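# Place red block flat and green block upright in dish

## Task

Put the red block into the pink dish lying flat, and put the green block into that same dish standing upright on one of its ends.

## Robot and tools

Robot: two arms, left_arm (on the +y side) and right_arm, each ending in a five-finger hand. The left hand mirrors the right one. Base positions in the scene frame: left_arm (+0.010, +0.273, +0.023) m, right_arm (-0.019, -0.370, +0.049) m, both turned only slightly about z. A fixed post stands behind the arms, and a camera stand sits between them just behind the bases. Do not strike either. Loose objects may occasionally get a small push from outside.

Frames: the scene frame has its origin at table-top height, halfway between the nominal bases, with +x pointing out over the table, +z up and +y toward left_arm. Camera left and right do not follow these names. Every arm pose, velocity, target and offset is expressed in that arm's own base frame, and rotations turn about the Hand target position.

Hand point: a point fixed to the palm, 0.05 m in front of it and 0.15 m out from the wrist face. Its +z runs along the straight fingers, +y points out of the palm, and +x runs across the palm away from the thumb on the right hand and toward the thumb on the left hand. Straight fingertips reach 0.06-0.07 m past the point along +z, and the finger centre lines sit 0.06 m behind it along -y. A wrist bracket on the little-finger side sticks 0.10 m across the palm and can collide with things.

Row layout: a flat list of 28 numbers, each between -1 and 1, always covering both arms. Order: left dx, dy, dz, rx, ry, rz; left thumb_turn, thumb_bend, index, middle, ring, little, force_limit, speed; then the same fourteen for the right arm. The six pose numbers are an offset, not a pose. They count from that arm's Hand target at the start of the action or move, and a value of 1.0 means 0.6 m or 180 degrees. rx, ry, rz form a single rotation vector. Inside one action every row counts from the same start. Sending the same offset in a later call moves the arm further again. Six zeros means no new pose request. Offsets longer than 1.0 in total may be shortened along their line. Orientation is clipped to within 40 degrees of the measured orientation at each step.

Hand numbers are absolute targets, not offsets. For thumb_turn, -1 puts the thumb beside the palm and +1 puts it opposite the fingers. For thumb_bend and each finger, -1 is straight and +1 is curled. force_limit maps linearly from about 0 N at -1 to 10 N at +1, with 15 N for the two thumb motors. speed goes from near zero at -1 up to full at +0.48 and above, where a full stroke takes 0.49 s. A motor only starts when its target changes by at least 0.002. To leave a hand as it is, resend its last executed eight numbers. If nothing has been sent to it yet, send its hand_measured values followed by hand_force_limit and hand_speed. For a soft grip, close with speed -0.94 or lower. With the thumb opposite the fingers, the hand can hold items about 0.035-0.065 m thick, or handles down to 0.025 m. A light item up to about 0.08 m can be pinched between thumb tip and index pad. To open, send targets more open than hand_measured. To squeeze harder, raise force_limit and also send a target that is more closed.

Tools:
- execute_actions(actions, cameras): actions is a list of actions. Each action is up to 15 rows, and each row lasts 1/30 s. If an action has fewer rows, its last row is held to step 15. Images come only when actions is empty or cameras names some.
- move(target, speed, blend, blocking, cameras): target is one 28-number row or a list of up to 15 rows. Every row's offsets count from the same starting Hand targets. Each hand point travels in a straight line, with all paths finishing together, capped at 10 s. speed is the top speed in m/s, from 0.002 to 4.3 (default 0.25), with turning limited to twice that value in rad/s. blend is a corner radius in m (0 means stop at each target). blocking=false returns after about 0.5 s while the motion continues. A move does not steer around obstacles. The result adds a move: line: done, off_target, moving, held or fault, plus limits=paced (the pose was clipped) or limits=held (steps were withheld).
- wait(seconds 0-3600): lets time pass with no new commands.
- stop(): brakes a running move.
- zoom_image(camera, region [x0,y0,x1,y1], each side at most 504 px): gives a closer look at the latest image.
- show_instructions(): shows the reference pages.
- finished_scene(scene 1): ends the scene for good.

Cameras: cam_head_left, cam_head_right, cam_high, cam_low, cam_left_wrist, cam_right_wrist, all 672x504.

Results: end_effector_position (m) and end_effector_quat_wxyz in the base frame. Hand target is the last commanded pose after clipping, and the next offsets build on it. hand_measured, hand_stopped_by (moving, target, force, stalled, fault) and hand_load_n (positive when pushed open) follow the motor order above. A lost grip shows as a load near 0. Also reported: joint positions, velocities and torques, plus motor temperatures.

Behaviour: friction and weight often leave the hand 1-3 cm short of its target, sometimes 5 cm, usually below it. This is not contact. Send the missing distance as a new offset. The elbow may sag under load. Moving close to an arm's own base can swing the elbow quickly.

Avoid: dropping or releasing objects while they still move; fast impacts; pushing hard or for long periods, which heats motors (MOTOR HOT at 85 °C, and at 100 °C the arm goes limp for 30-60 s). Overloading the fingers and letting the two arms or hands touch are also harmful; a collision between the arms can end the scene. Never close one hand on the other. Anything falling off the table fails the task. To end a push, command the target back behind the current hand point.

Each tool is called after "Emit:" by a JSON object that holds its "name" and its "arguments".

Reference images:

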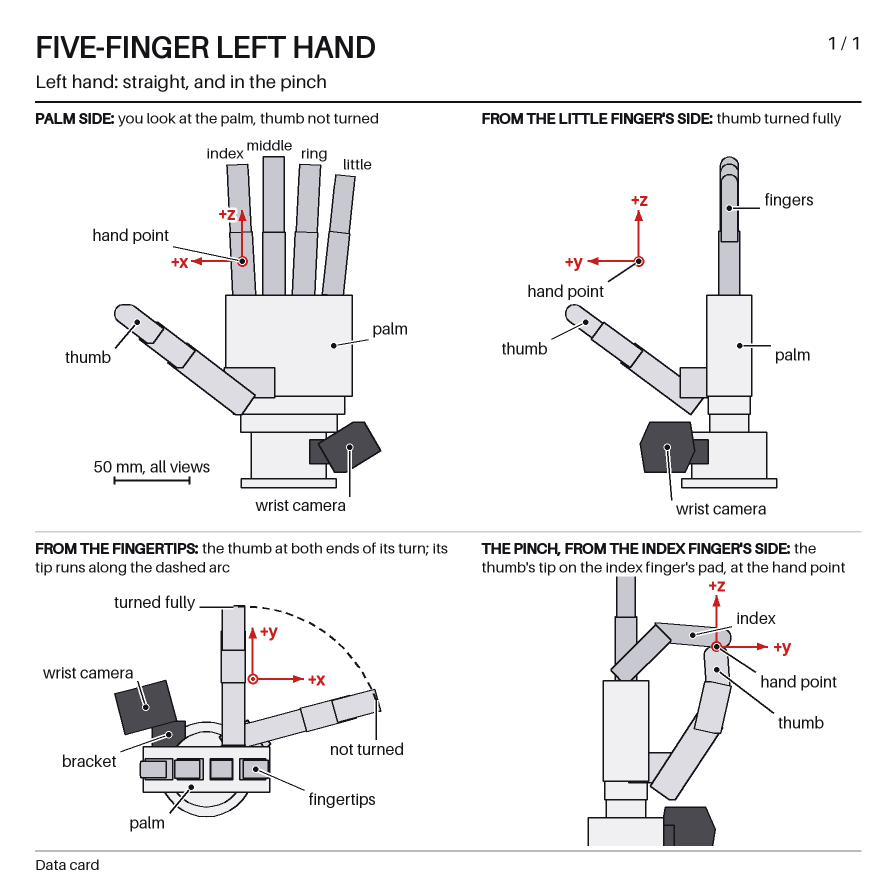

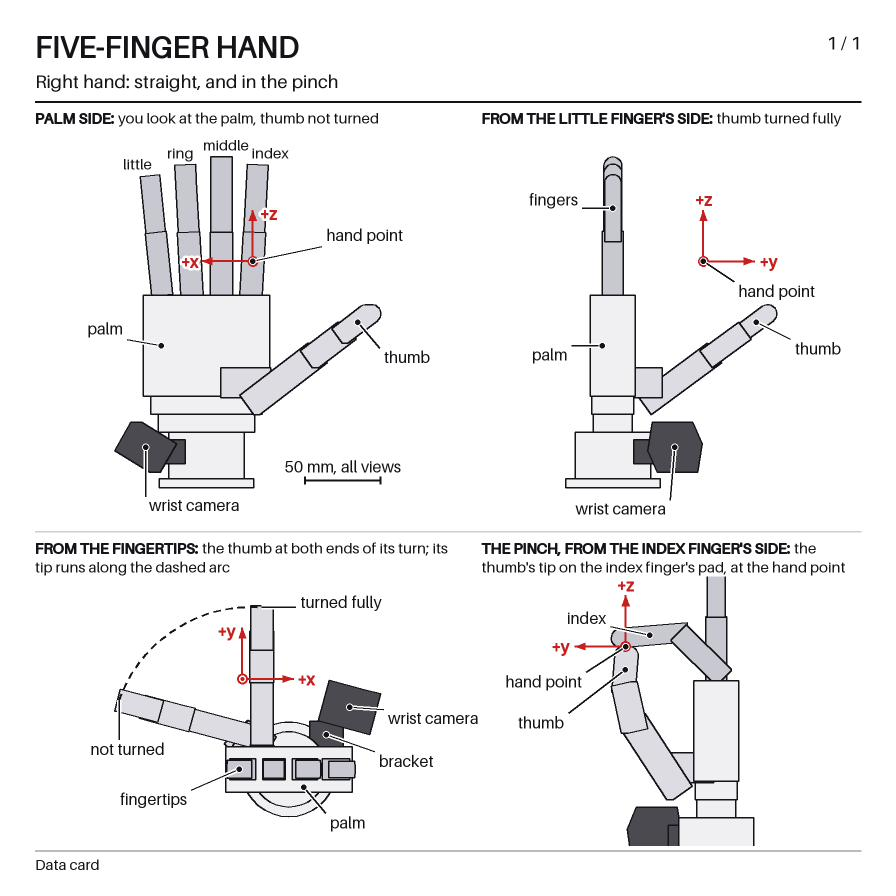

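## Session

Emit:
{"name": "execute_actions", "arguments": {"actions": []}}

Scene clock: 0.00 s.
left_arm: end_effector_position=(+0.2621, -0.4776, +0.1999) hand_measured=(-1.000, -1.000, -1.000, -1.000, -1.000, -1.000) hand_load_n=(+0.0, +0.0, +0.0, +0.0, +0.0, +0.0) hand_stopped_by=(target, target, target, target, target, target) hand_force_limit=0.00 hand_speed=-0.80 end_effector_quat_wxyz=(-0.052, +0.672, +0.737, -0.056) | right_arm: end_effector_position=(+0.6365, -0.0104, +0.1215) hand_measured=(-1.000, -1.000, -1.000, -1.000, -1.000, -1.000) hand_load_n=(+0.0, +0.0, +0.0, +0.0, +0.0, +0.0) hand_stopped_by=(target, target, target, target, target, target) hand_force_limit=0.00 hand_speed=-0.80 end_effector_quat_wxyz=(+0.179, -0.161, +0.969, +0.059)
Joint positions: left_arm=[-1.139 1.83 1.819 -1.612 0.143 1.915] | right_arm=[-0.19 1.848 1.532 -0.953 -0.233 1.088]
Joint velocities: within noise
Joint torques (N m): no reading
Motor temperatures (°C): left_arm=[29 29 33 25 32 27] | right_arm=[30 25 23 28 26 29]
Heat: left arm: hottest elbow 33 °C; right arm: hottest waist 30 °C.
Hand target: left_arm +0.2649, -0.4837, +0.2121; -0.037, +0.673, +0.736, -0.062 | right_arm +0.6426, -0.0116, +0.1250; +0.185, -0.161, +0.968, +0.057

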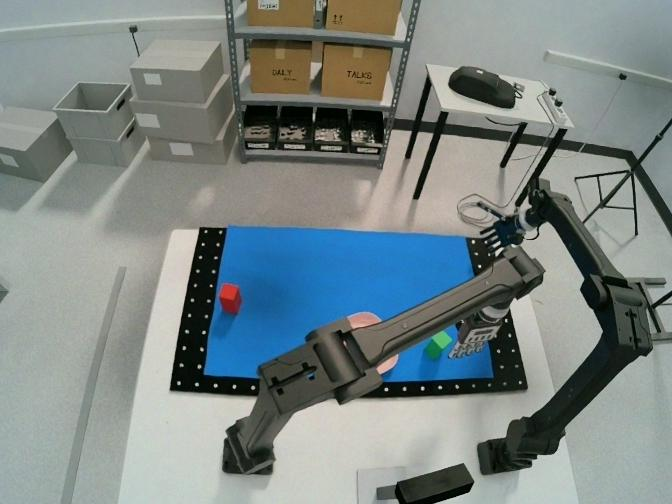

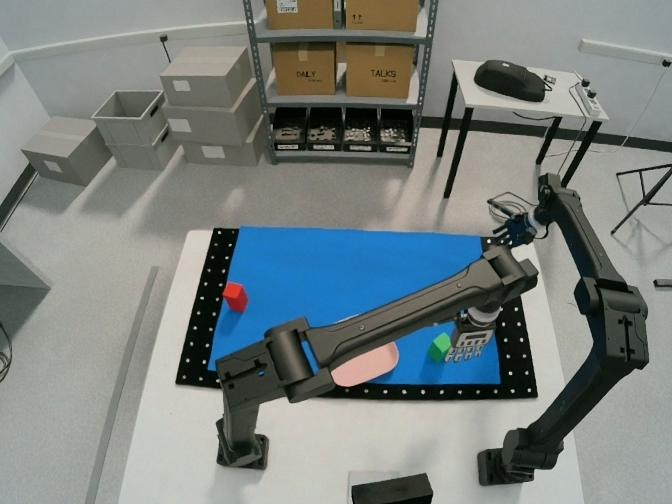

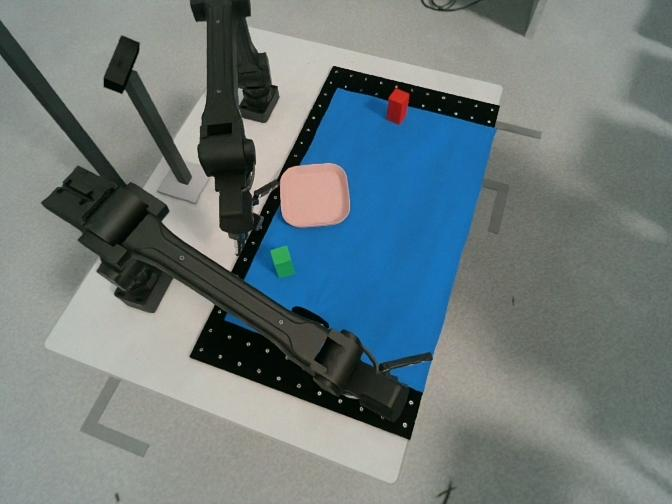

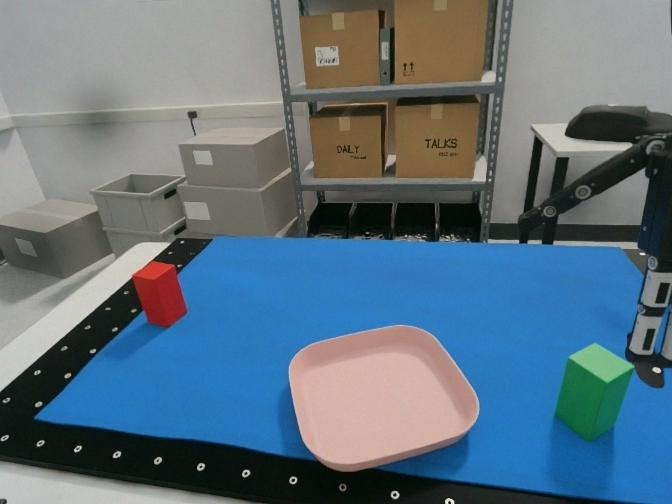

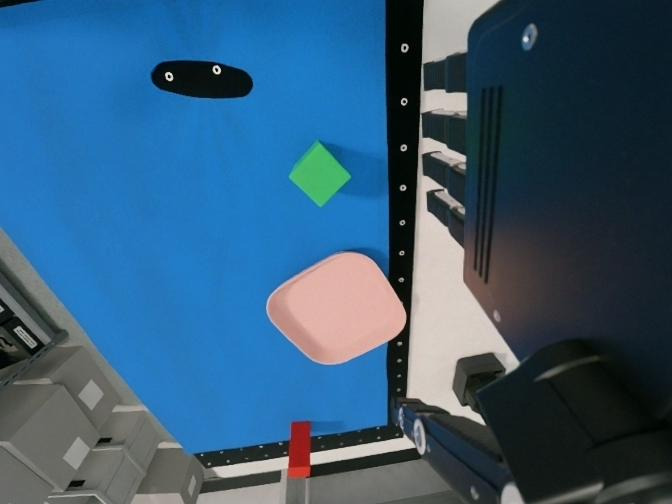

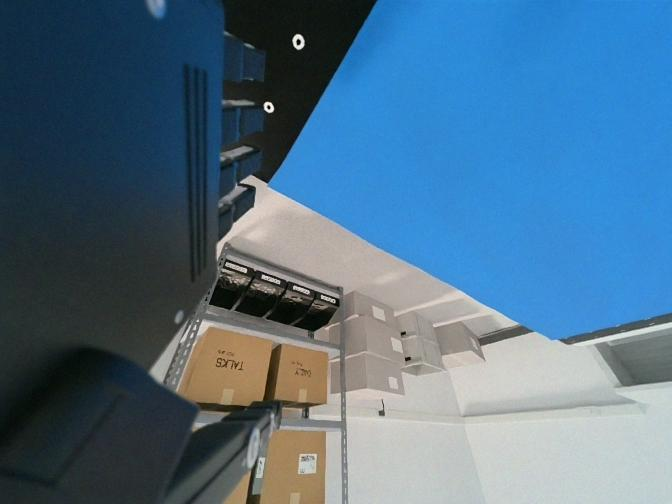

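Emit:
{"name": "zoom_image", "arguments": {"camera": "cam_left_wrist", "region": [380, 20, 600, 240]}}

Emit:
{"name": "zoom_image", "arguments": {"camera": "cam_low", "region": [250, 230, 672, 504]}}

Emit:
{"name": "zoom_image", "arguments": {"camera": "cam_high", "region": [180, 60, 500, 380]}}

Emit:
{"name": "zoom_image", "arguments": {"camera": "cam_low", "region": [0, 200, 300, 400]}}

Scaled by 2.291.

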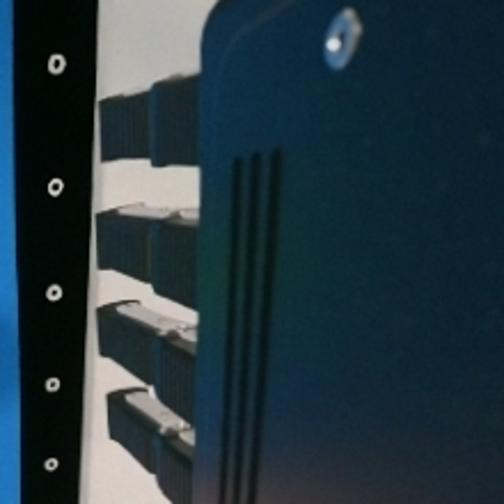

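Scaled by 1.194.

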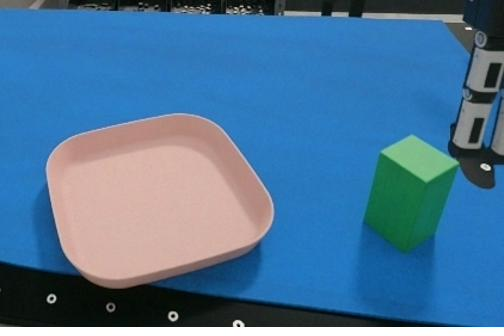

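Scaled by 1.575.

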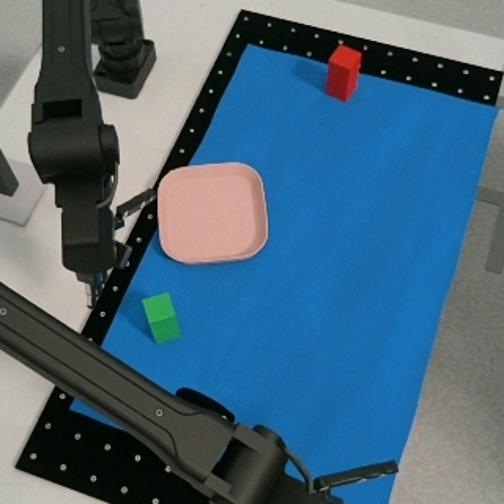

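Scaled by 1.680.

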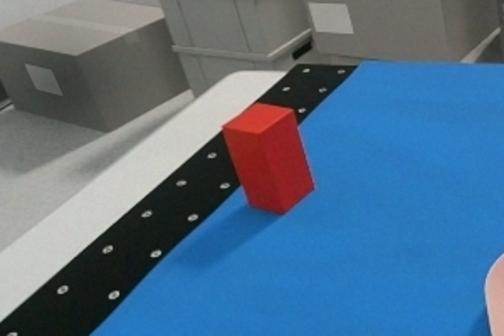

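Emit:
{"name": "move", "arguments": {"target": [0.155,0.877,-0.142,-0.2846,-0.4768,0.4623,1,-1,-0.6,-0.6,-1,-1,0,0.2,-0.588,0.281,0.01,-0.224,-0.340,0.4777,1,-1,-0.6,-0.6,-1,-1,0,0.2], "cameras": ["all"]}}

Scene clock: 210.53 s.
left_arm: end_effector_position=(+0.3608, +0.0404, +0.1285) hand_measured=(+1.000, -1.000, -0.600, -0.600, -1.000, -1.000) hand_load_n=(+0.5, +0.0, +0.0, +0.0, +0.0, +0.0) hand_stopped_by=(target, target, target, target, target, target) hand_force_limit=0.00 hand_speed=0.20 end_effector_quat_wxyz=(+0.701, -0.095, +0.702, +0.088) | right_arm: end_effector_position=(+0.2951, +0.1556, +0.1367) hand_measured=(+1.000, -1.000, -0.600, -0.600, -1.000, -1.000) hand_load_n=(+0.0, +0.0, +0.0, +0.0, +0.0, +0.0) hand_stopped_by=(target, target, target, target, target, target) hand_force_limit=0.00 hand_speed=0.20 end_effector_quat_wxyz=(-0.460, +0.777, -0.372, +0.215)
Joint positions: left_arm=[-0.341 1.279 0.107 1.169 -0.601 1.56] | right_arm=[0.204 0.717 0.43 -0.271 -0.418 -0.239]
Joint torques (N m): left_arm=[1.61 -3.02 3.88 3.19 0.08 0.06] | right_arm=[1.03 -1.44 9.35 1.69 -0.17 -0.26]
Motor temperatures (°C): left_arm=[29 37 46 24 31 26] | right_arm=[29 32 34 27 26 28]
Heat: left arm: hottest elbow 46 °C; right arm: hottest elbow 34 °C.
Hand target: left_arm +0.3580, +0.0425, +0.1270; +0.701, -0.092, +0.701, +0.092 | right_arm +0.2897, +0.1569, +0.1309; -0.455, +0.784, -0.365, +0.212
Off the commanded pose: left_arm 0.004 m, 1 deg | right_arm 0.008 m, 1 deg.
move: done

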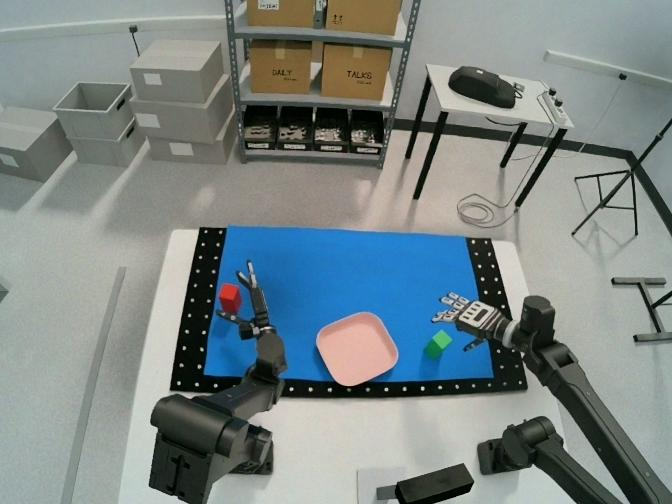

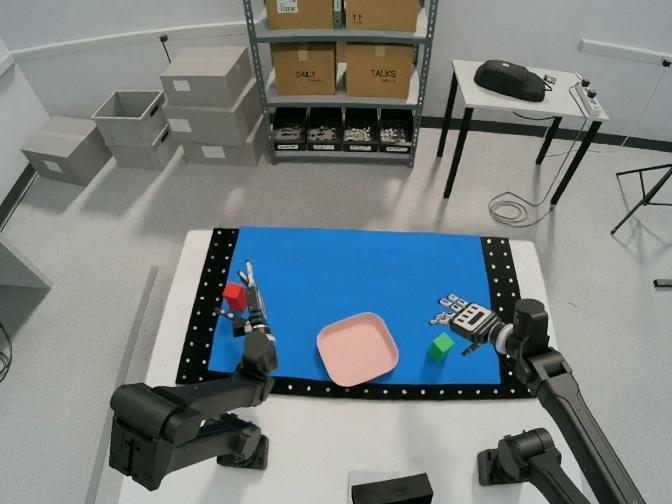

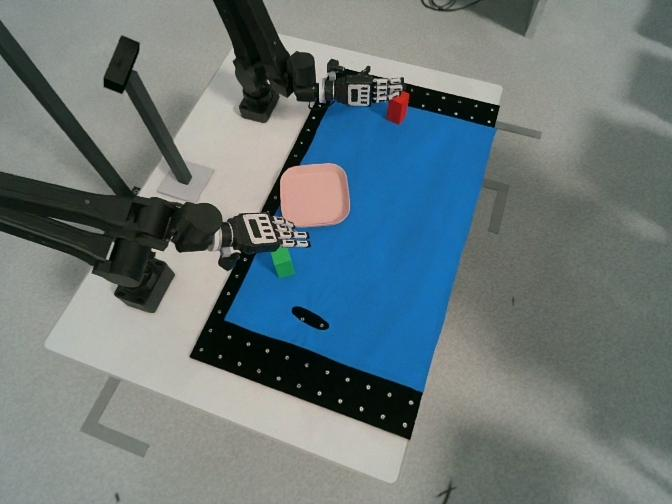

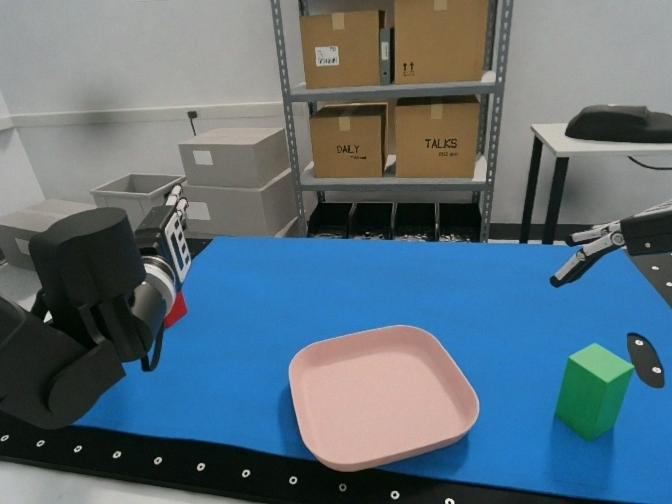

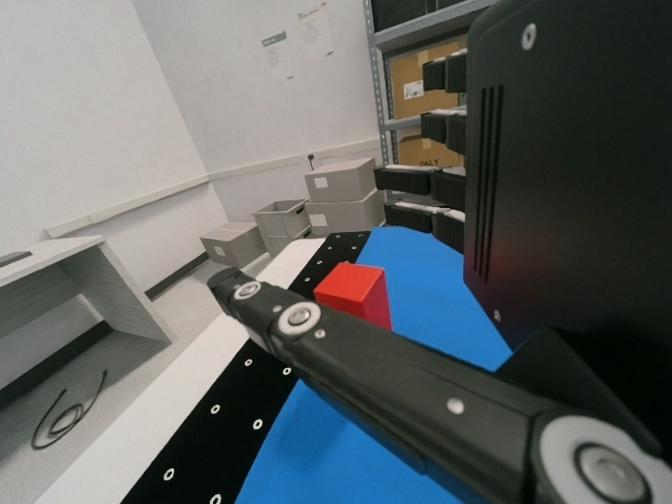

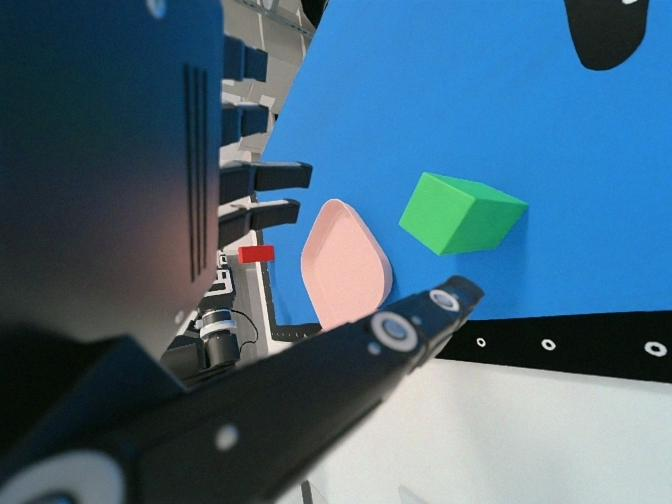

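Emit:
{"name": "zoom_image", "arguments": {"camera": "cam_left_wrist", "region": [200, 180, 480, 390]}}

Emit:
{"name": "zoom_image", "arguments": {"camera": "cam_head_left", "region": [180, 230, 300, 350]}}

Scaled by 1.800.

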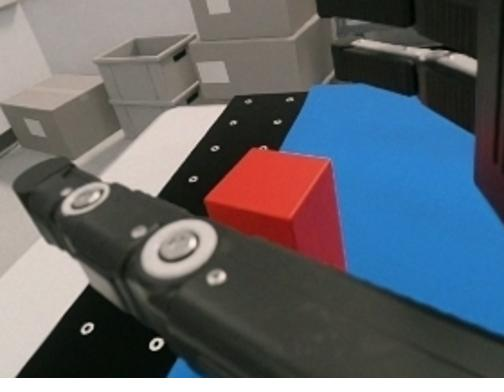

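Scaled by 4.200.

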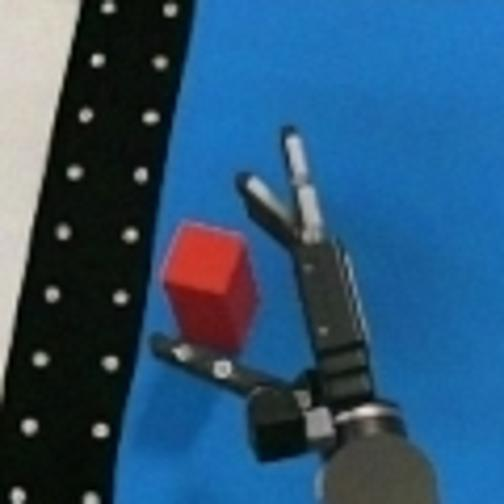

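Emit:
{"name": "move", "arguments": {"target": [0.066,-0.113,-0.125,-0.108,0.025,0,1,-1,-0.6,-0.6,-1,-1,0,0.2,0.0332,-0.0073,-0.083,0,0,-0.0222,1,-1,-0.6,-0.6,-1,-1,0,0.2], "cameras": ["cam_head_left","cam_high","cam_low","cam_left_wrist","cam_right_wrist"]}}

Scene clock: 267.70 s.
left_arm: end_effector_position=(+0.3854, -0.0183, +0.0462) hand_measured=(+1.000, -1.000, -0.600, -0.600, -1.000, -1.000) hand_load_n=(+0.0, +0.0, +0.0, +0.0, +0.0, +0.0) hand_stopped_by=(target, target, target, target, target, target) hand_force_limit=0.00 hand_speed=0.20 end_effector_quat_wxyz=(+0.642, -0.200, +0.740, -0.016) | right_arm: end_effector_position=(+0.3110, +0.1496, +0.0836) hand_measured=(+1.000, -1.000, -0.600, -0.600, -1.000, -1.000) hand_load_n=(+0.0, +0.0, +0.0, -0.5, +0.0, +0.0) hand_stopped_by=(target, target, target, target, target, target) hand_force_limit=0.00 hand_speed=0.20 end_effector_quat_wxyz=(-0.445, +0.773, -0.390, +0.231)
Joint positions: left_arm=[-0.46 1.525 0.22 1.076 -0.685 1.135] | right_arm=[0.204 0.861 0.341 -0.041 -0.363 -0.231]
Joint torques (N m): left_arm=[1.2 -6.24 5.81 1.81 -0.19 -0.16] | right_arm=[0.91 -1.67 8.59 2.61 -0.1 0.09]
Motor temperatures (°C): left_arm=[29 32 38 25 30 26] | right_arm=[28 28 31 27 26 28]
Heat: left arm: hottest elbow 38 °C; right arm: hottest elbow 31 °C.
Hand target: left_arm +0.3976, -0.0252, +0.0520; +0.647, -0.206, +0.733, -0.024 | right_arm +0.3096, +0.1525, +0.0810; -0.447, +0.771, -0.393, +0.228
Off the commanded pose: left_arm 0.015 m, 2 deg | right_arm 0.004 m, 1 deg.
move: off_target (left_arm)

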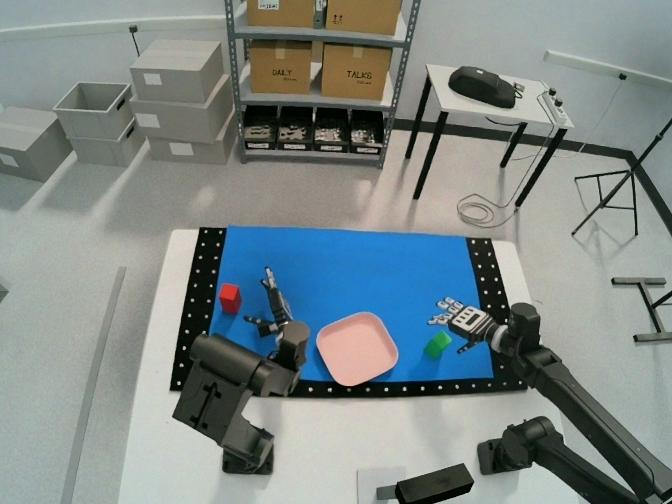

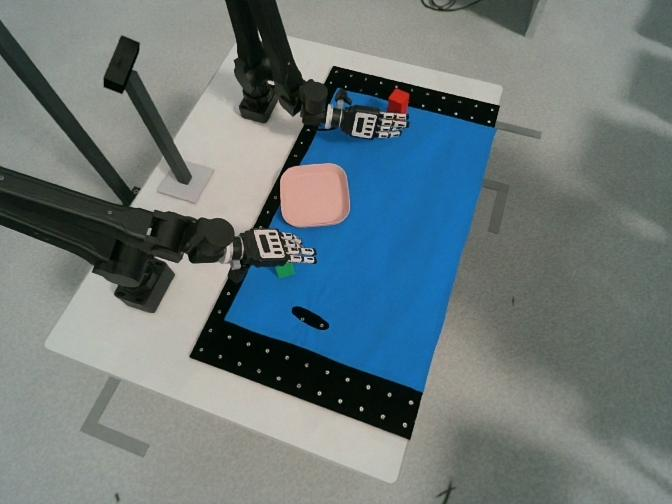

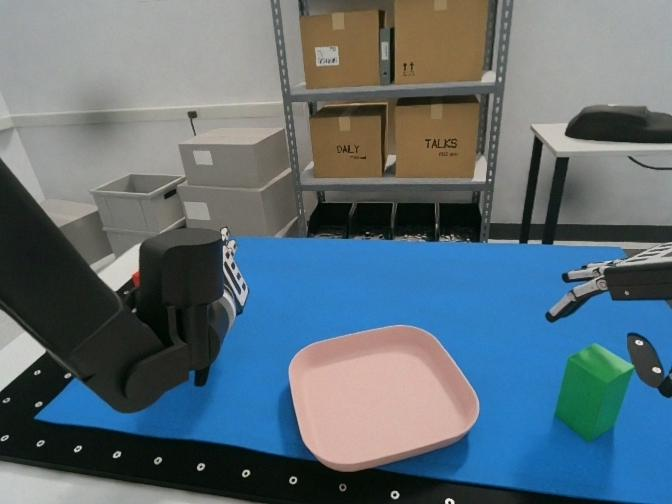

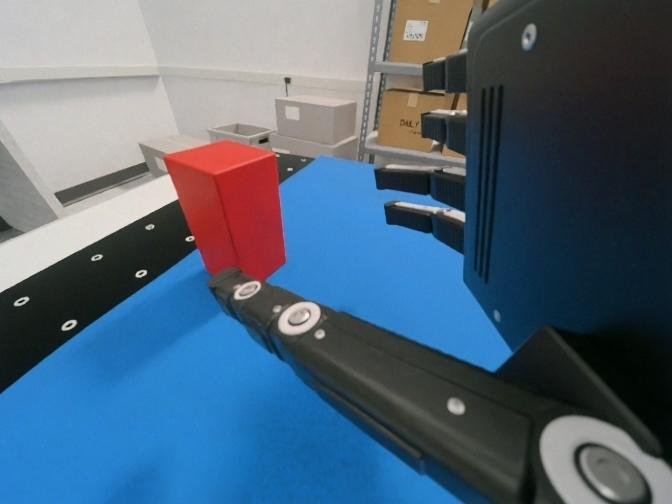

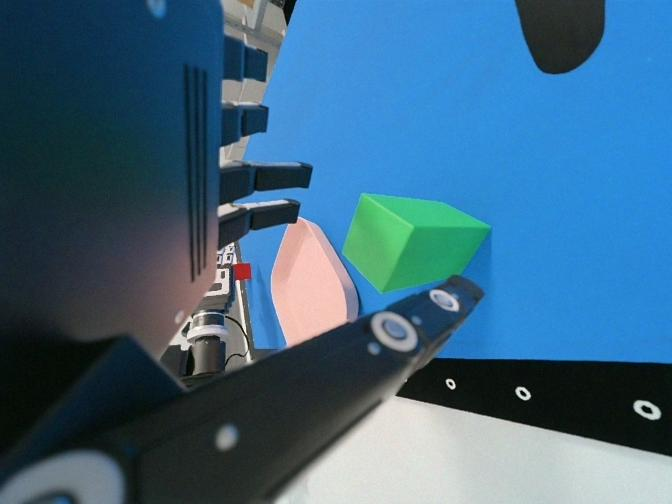

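Emit:
{"name": "move", "arguments": {"target": [0.049,0.142,-0.0483,0,0,0,1,-1,-0.6,-0.6,-1,-1,0,0.2,-0.002,0.006,-0.118,0,0,0,1,-1,-0.6,-0.6,-1,-1,0,0.2], "speed": 0.12, "cameras": ["cam_head_left","cam_high","cam_low","cam_left_wrist","cam_right_wrist"]}}

Scene clock: 294.43 s.
left_arm: end_effector_position=(+0.4143, +0.0604, +0.0152) hand_measured=(+1.000, -1.000, -0.600, -0.600, -1.000, -1.000) hand_load_n=(+0.5, +0.0, +0.0, +0.0, +0.0, +0.0) hand_stopped_by=(target, target, target, target, target, target) hand_force_limit=0.00 hand_speed=0.20 end_effector_quat_wxyz=(+0.634, -0.209, +0.744, -0.021) | right_arm: end_effector_position=(+0.3135, +0.1522, +0.0144) hand_measured=(+1.000, -1.000, -0.600, -0.600, -1.000, -1.000) hand_load_n=(+0.0, +0.0, +0.0, +0.0, +0.0, +0.0) hand_stopped_by=(target, target, target, target, target, target) hand_force_limit=0.00 hand_speed=0.20 end_effector_quat_wxyz=(-0.446, +0.771, -0.390, +0.234)
Joint positions: left_arm=[-0.116 1.717 0.237 1.272 -0.349 1.192] | right_arm=[0.216 1.137 0.23 0.356 -0.348 -0.222]
Joint torques (N m): left_arm=[2.37 -6.77 4.04 3.47 0.13 0.01] | right_arm=[1.26 -2.78 5.97 2.66 -0.08 0.06]
Heat: left arm: hottest elbow 38 °C; right arm: hottest elbow 31 °C.
Hand target: left_arm +0.4270, +0.0600, +0.0231; +0.647, -0.206, +0.733, -0.024 | right_arm +0.3085, +0.1561, +0.0103; -0.447, +0.771, -0.393, +0.228
Off the commanded pose: left_arm 0.015 m, 2 deg | right_arm 0.008 m, 1 deg.
move: off_target (left_arm)

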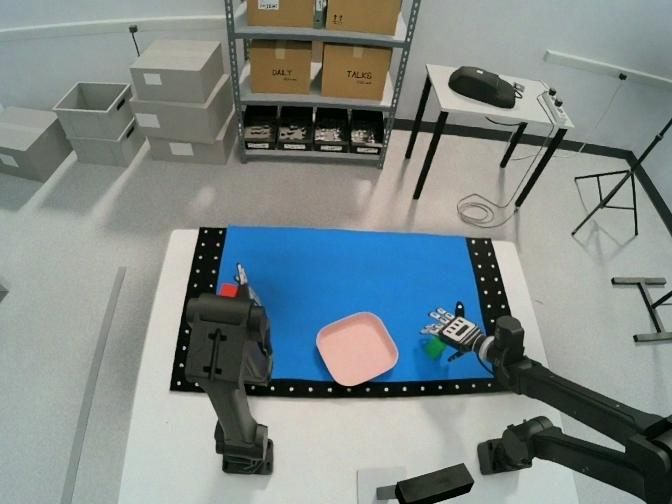

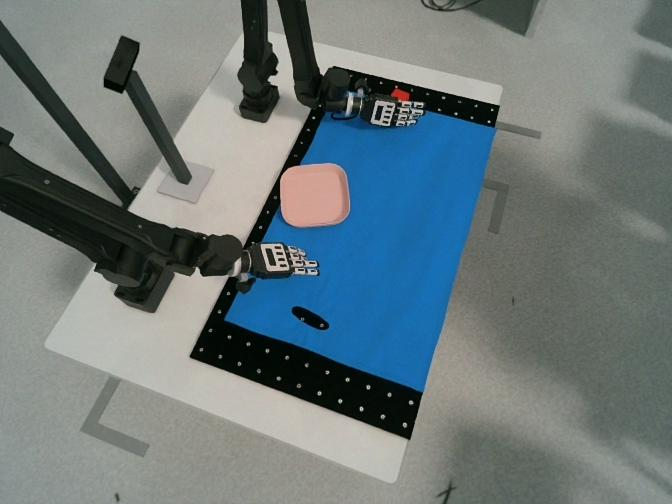

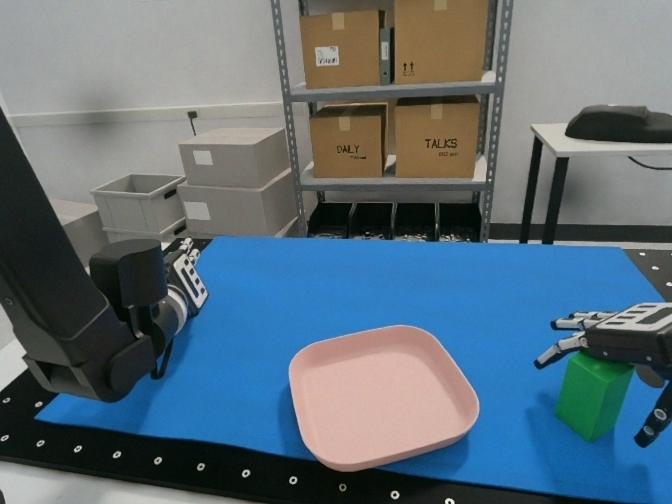

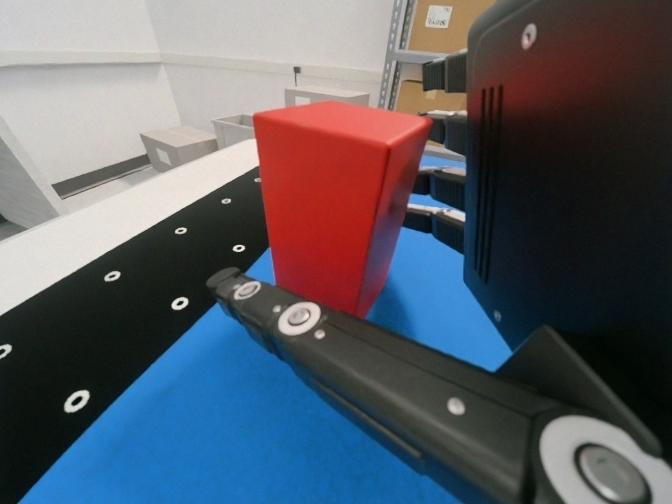

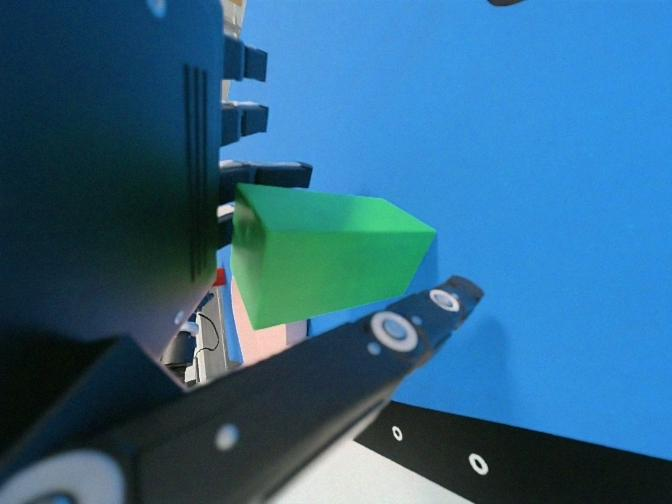

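Emit:
{"name": "move", "arguments": {"target": [0,0,0,0,0,0,1,-0.35,-0.08,-0.08,-1,-1,-0.2,-0.93,0,0,0,0,0,0,1,-0.35,-0.08,-0.08,-1,-1,-0.2,-0.93], "cameras": ["cam_low","cam_left_wrist","cam_right_wrist"]}}

Scene clock: 314.23 s.
left_arm: end_effector_position=(+0.4143, +0.0604, +0.0152) hand_measured=(+1.000, -0.622, -0.080, -0.080, -1.000, -1.000) hand_load_n=(+0.0, +5.5, +2.0, +3.5, -0.5, +0.0) hand_stopped_by=(target, force, target, target, target, target) hand_force_limit=-0.20 hand_speed=-0.93 end_effector_quat_wxyz=(+0.634, -0.208, +0.744, -0.021) | right_arm: end_effector_position=(+0.3137, +0.1524, +0.0145) hand_measured=(+1.000, -0.578, -0.080, -0.080, -1.000, -1.000) hand_load_n=(-0.5, +6.0, +2.0, +4.0, +0.0, +0.0) hand_stopped_by=(target, force, target, target, target, target) hand_force_limit=-0.20 hand_speed=-0.93 end_effector_quat_wxyz=(-0.447, +0.770, -0.391, +0.234)
Joint positions: left_arm=[-0.116 1.717 0.237 1.272 -0.349 1.193] | right_arm=[0.216 1.138 0.229 0.359 -0.348 -0.22]
Joint torques (N m): left_arm=[1.96 -6.71 3.92 3.36 0.11 0.05] | right_arm=[1.49 -3.08 5.97 2.52 -0.11 0.06]
Heat: left arm: hottest elbow 38 °C; right arm: hottest elbow 30 °C.
Hand target: left_arm +0.4270, +0.0601, +0.0231; +0.647, -0.206, +0.733, -0.024 | right_arm +0.3085, +0.1561, +0.0103; -0.447, +0.771, -0.393, +0.228
Off the commanded pose: left_arm 0.015 m, 2 deg | right_arm 0.008 m, 1 deg.
move: done

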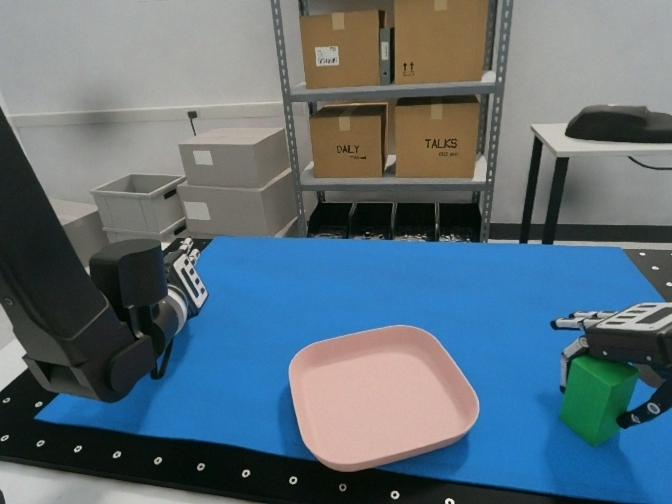

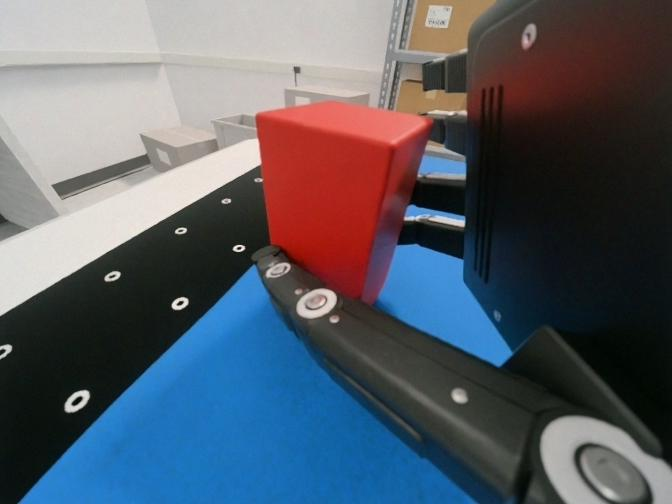

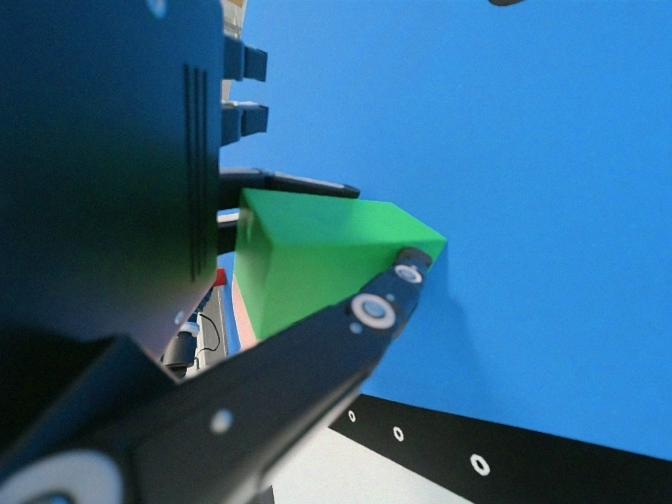

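Emit:
{"name": "move", "arguments": {"target": [[0,0,0.083,0,0,0,1,-0.35,-0.08,-0.08,-1,-1,-0.2,-0.93,0,0,0.083,0,0,0,1,-0.35,-0.08,-0.08,-1,-1,-0.2,-0.93]], "speed": 0.06, "cameras": ["cam_high","cam_low","cam_left_wrist","cam_right_wrist"]}}

Scene clock: 355.73 s.
left_arm: end_effector_position=(+0.4125, +0.0606, +0.0575) hand_measured=(+1.000, -0.622, -0.080, -0.080, -1.000, -1.000) hand_load_n=(+0.5, +6.0, +2.0, +3.5, +0.0, +0.0) hand_stopped_by=(target, force, target, target, target, target) hand_force_limit=-0.20 hand_speed=-0.93 end_effector_quat_wxyz=(+0.634, -0.208, +0.745, -0.021) | right_arm: end_effector_position=(+0.2929, +0.1478, +0.0393) hand_measured=(+1.000, -0.578, -0.080, -0.080, -1.000, -1.000) hand_load_n=(-0.5, +6.0, +2.0, +4.0, +0.0, +0.0) hand_stopped_by=(target, force, target, target, target, target) hand_force_limit=-0.20 hand_speed=-0.93 end_effector_quat_wxyz=(-0.434, +0.777, -0.400, +0.219)
Joint positions: left_arm=[-0.116 1.444 0.237 0.996 -0.348 1.193] | right_arm=[0.216 0.931 0.25 0.084 -0.348 -0.22]
Joint torques (N m): left_arm=[1.96 -7 6.74 2.33 0.14 0.05] | right_arm=[1.2 -2.49 12 1.8 -0.17 0.05]
Heat: left arm: hottest elbow 37 °C; right arm: hottest elbow 29 °C.
Hand target: left_arm +0.4270, +0.0600, +0.0728; +0.647, -0.206, +0.734, -0.024 | right_arm +0.3086, +0.1561, +0.0602; -0.447, +0.771, -0.393, +0.228
Off the commanded pose: left_arm 0.021 m, 2 deg | right_arm 0.027 m, 2 deg.
move: off_target (left_arm, right_arm)

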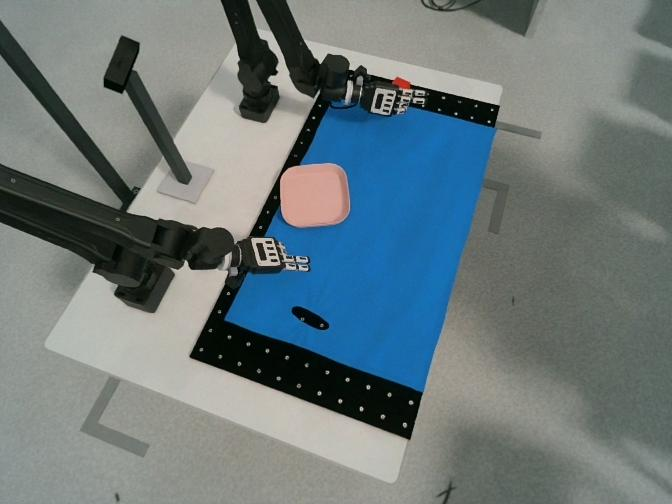

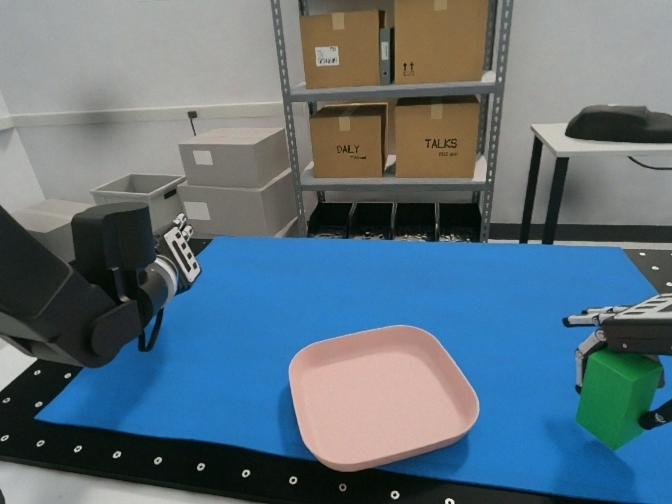

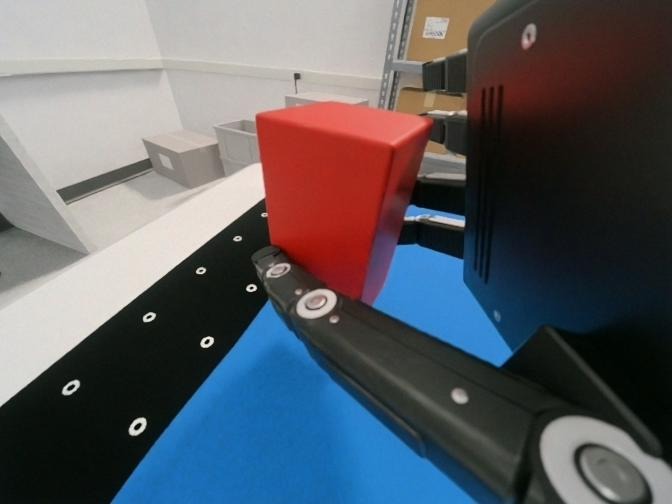

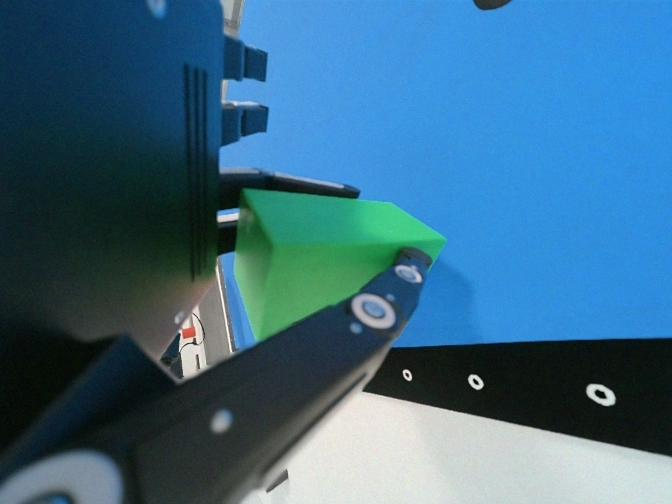

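Emit:
{"name": "move", "arguments": {"target": [[-0.3023,-0.5125,0.1737,-0.4128,0.2945,-0.161,1,-0.35,-0.08,-0.08,-1,-1,-0.2,-0.93,0,0,0,0,0,0,1,-0.35,-0.08,-0.08,-1,-1,-0.2,-0.93]], "speed": 0.22, "cameras": ["all"]}}

Scene clock: 365.77 s.
left_arm: end_effector_position=(+0.2247, -0.2352, +0.1462) hand_measured=(+1.000, -0.622, -0.080, -0.080, -1.000, -1.000) hand_load_n=(+0.0, +5.5, +1.0, +4.5, +0.0, +0.0) hand_stopped_by=(target, force, target, target, target, target) hand_force_limit=-0.20 hand_speed=-0.93 end_effector_quat_wxyz=(-0.010, -0.371, +0.798, -0.475) | right_arm: end_effector_position=(+0.2929, +0.1478, +0.0393) hand_measured=(+1.000, -0.578, -0.080, -0.080, -1.000, -1.000) hand_load_n=(-0.5, +5.5, +2.0, +4.5, +0.0, -0.5) hand_stopped_by=(target, force, target, target, target, target) hand_force_limit=-0.20 hand_speed=-0.93 end_effector_quat_wxyz=(-0.434, +0.777, -0.400, +0.219)
Joint positions: left_arm=[-0.37 0.83 0.514 -0.431 0.633 0.046] | right_arm=[0.216 0.931 0.25 0.084 -0.348 -0.22]
Joint torques (N m): left_arm=[0.97 -2.2 13.94 2.95 0.44 -0.19] | right_arm=[1.26 -2.37 12.05 1.72 -0.15 0.05]
Heat: left arm: hottest elbow 39 °C; right arm: hottest elbow 29 °C.
Hand target: left_arm +0.2455, -0.2475, +0.1771; +0.009, -0.356, +0.790, -0.499 | right_arm +0.3086, +0.1561, +0.0602; -0.447, +0.771, -0.393, +0.228
Off the commanded pose: left_arm 0.039 m, 4 deg | right_arm 0.027 m, 2 deg.
move: off_target (left_arm)

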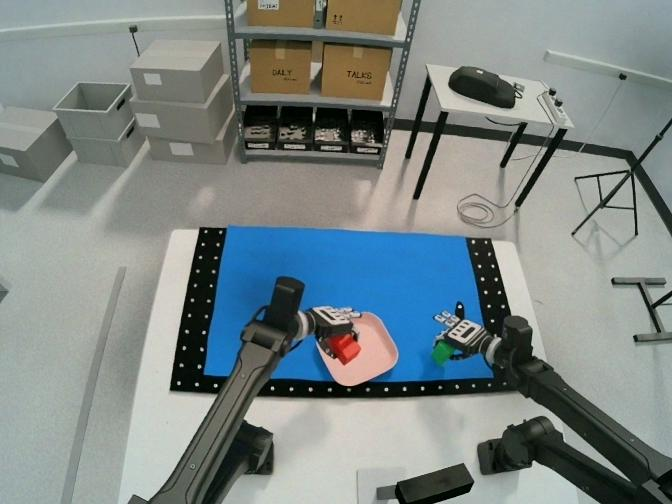

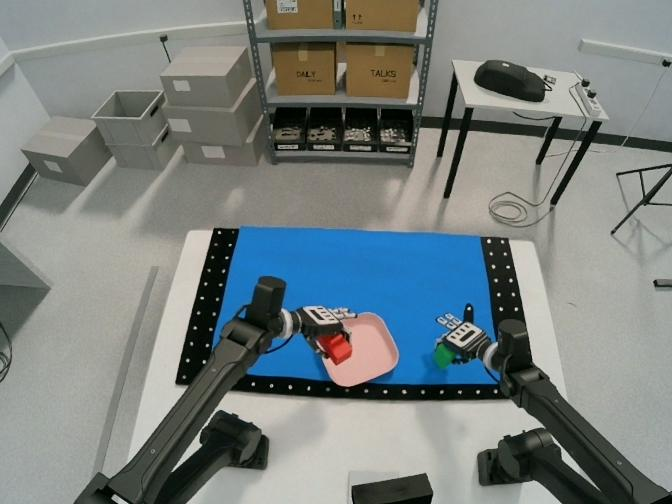

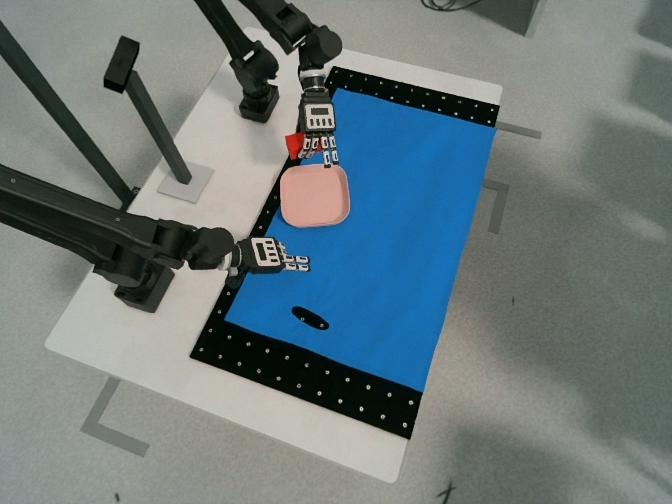

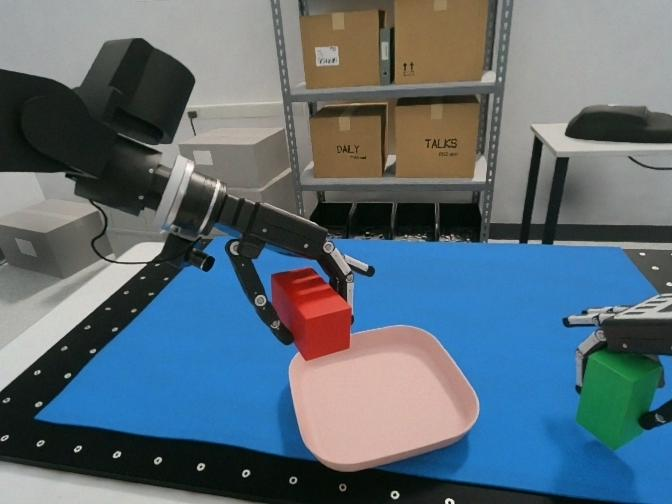

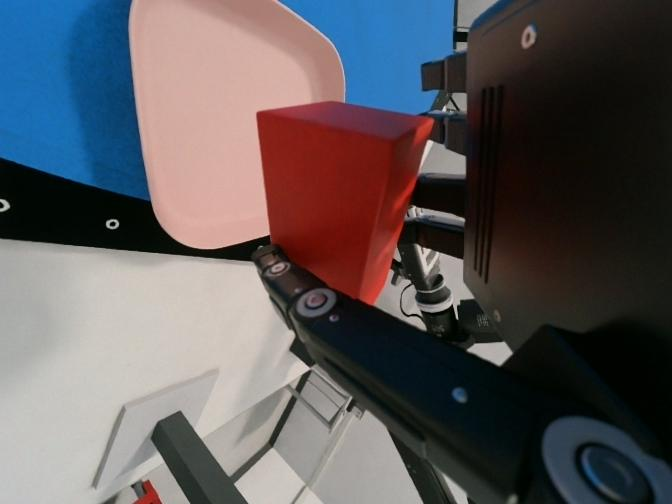

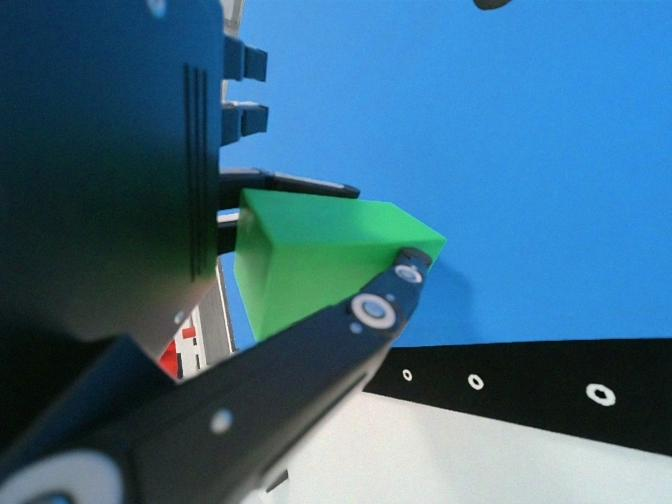

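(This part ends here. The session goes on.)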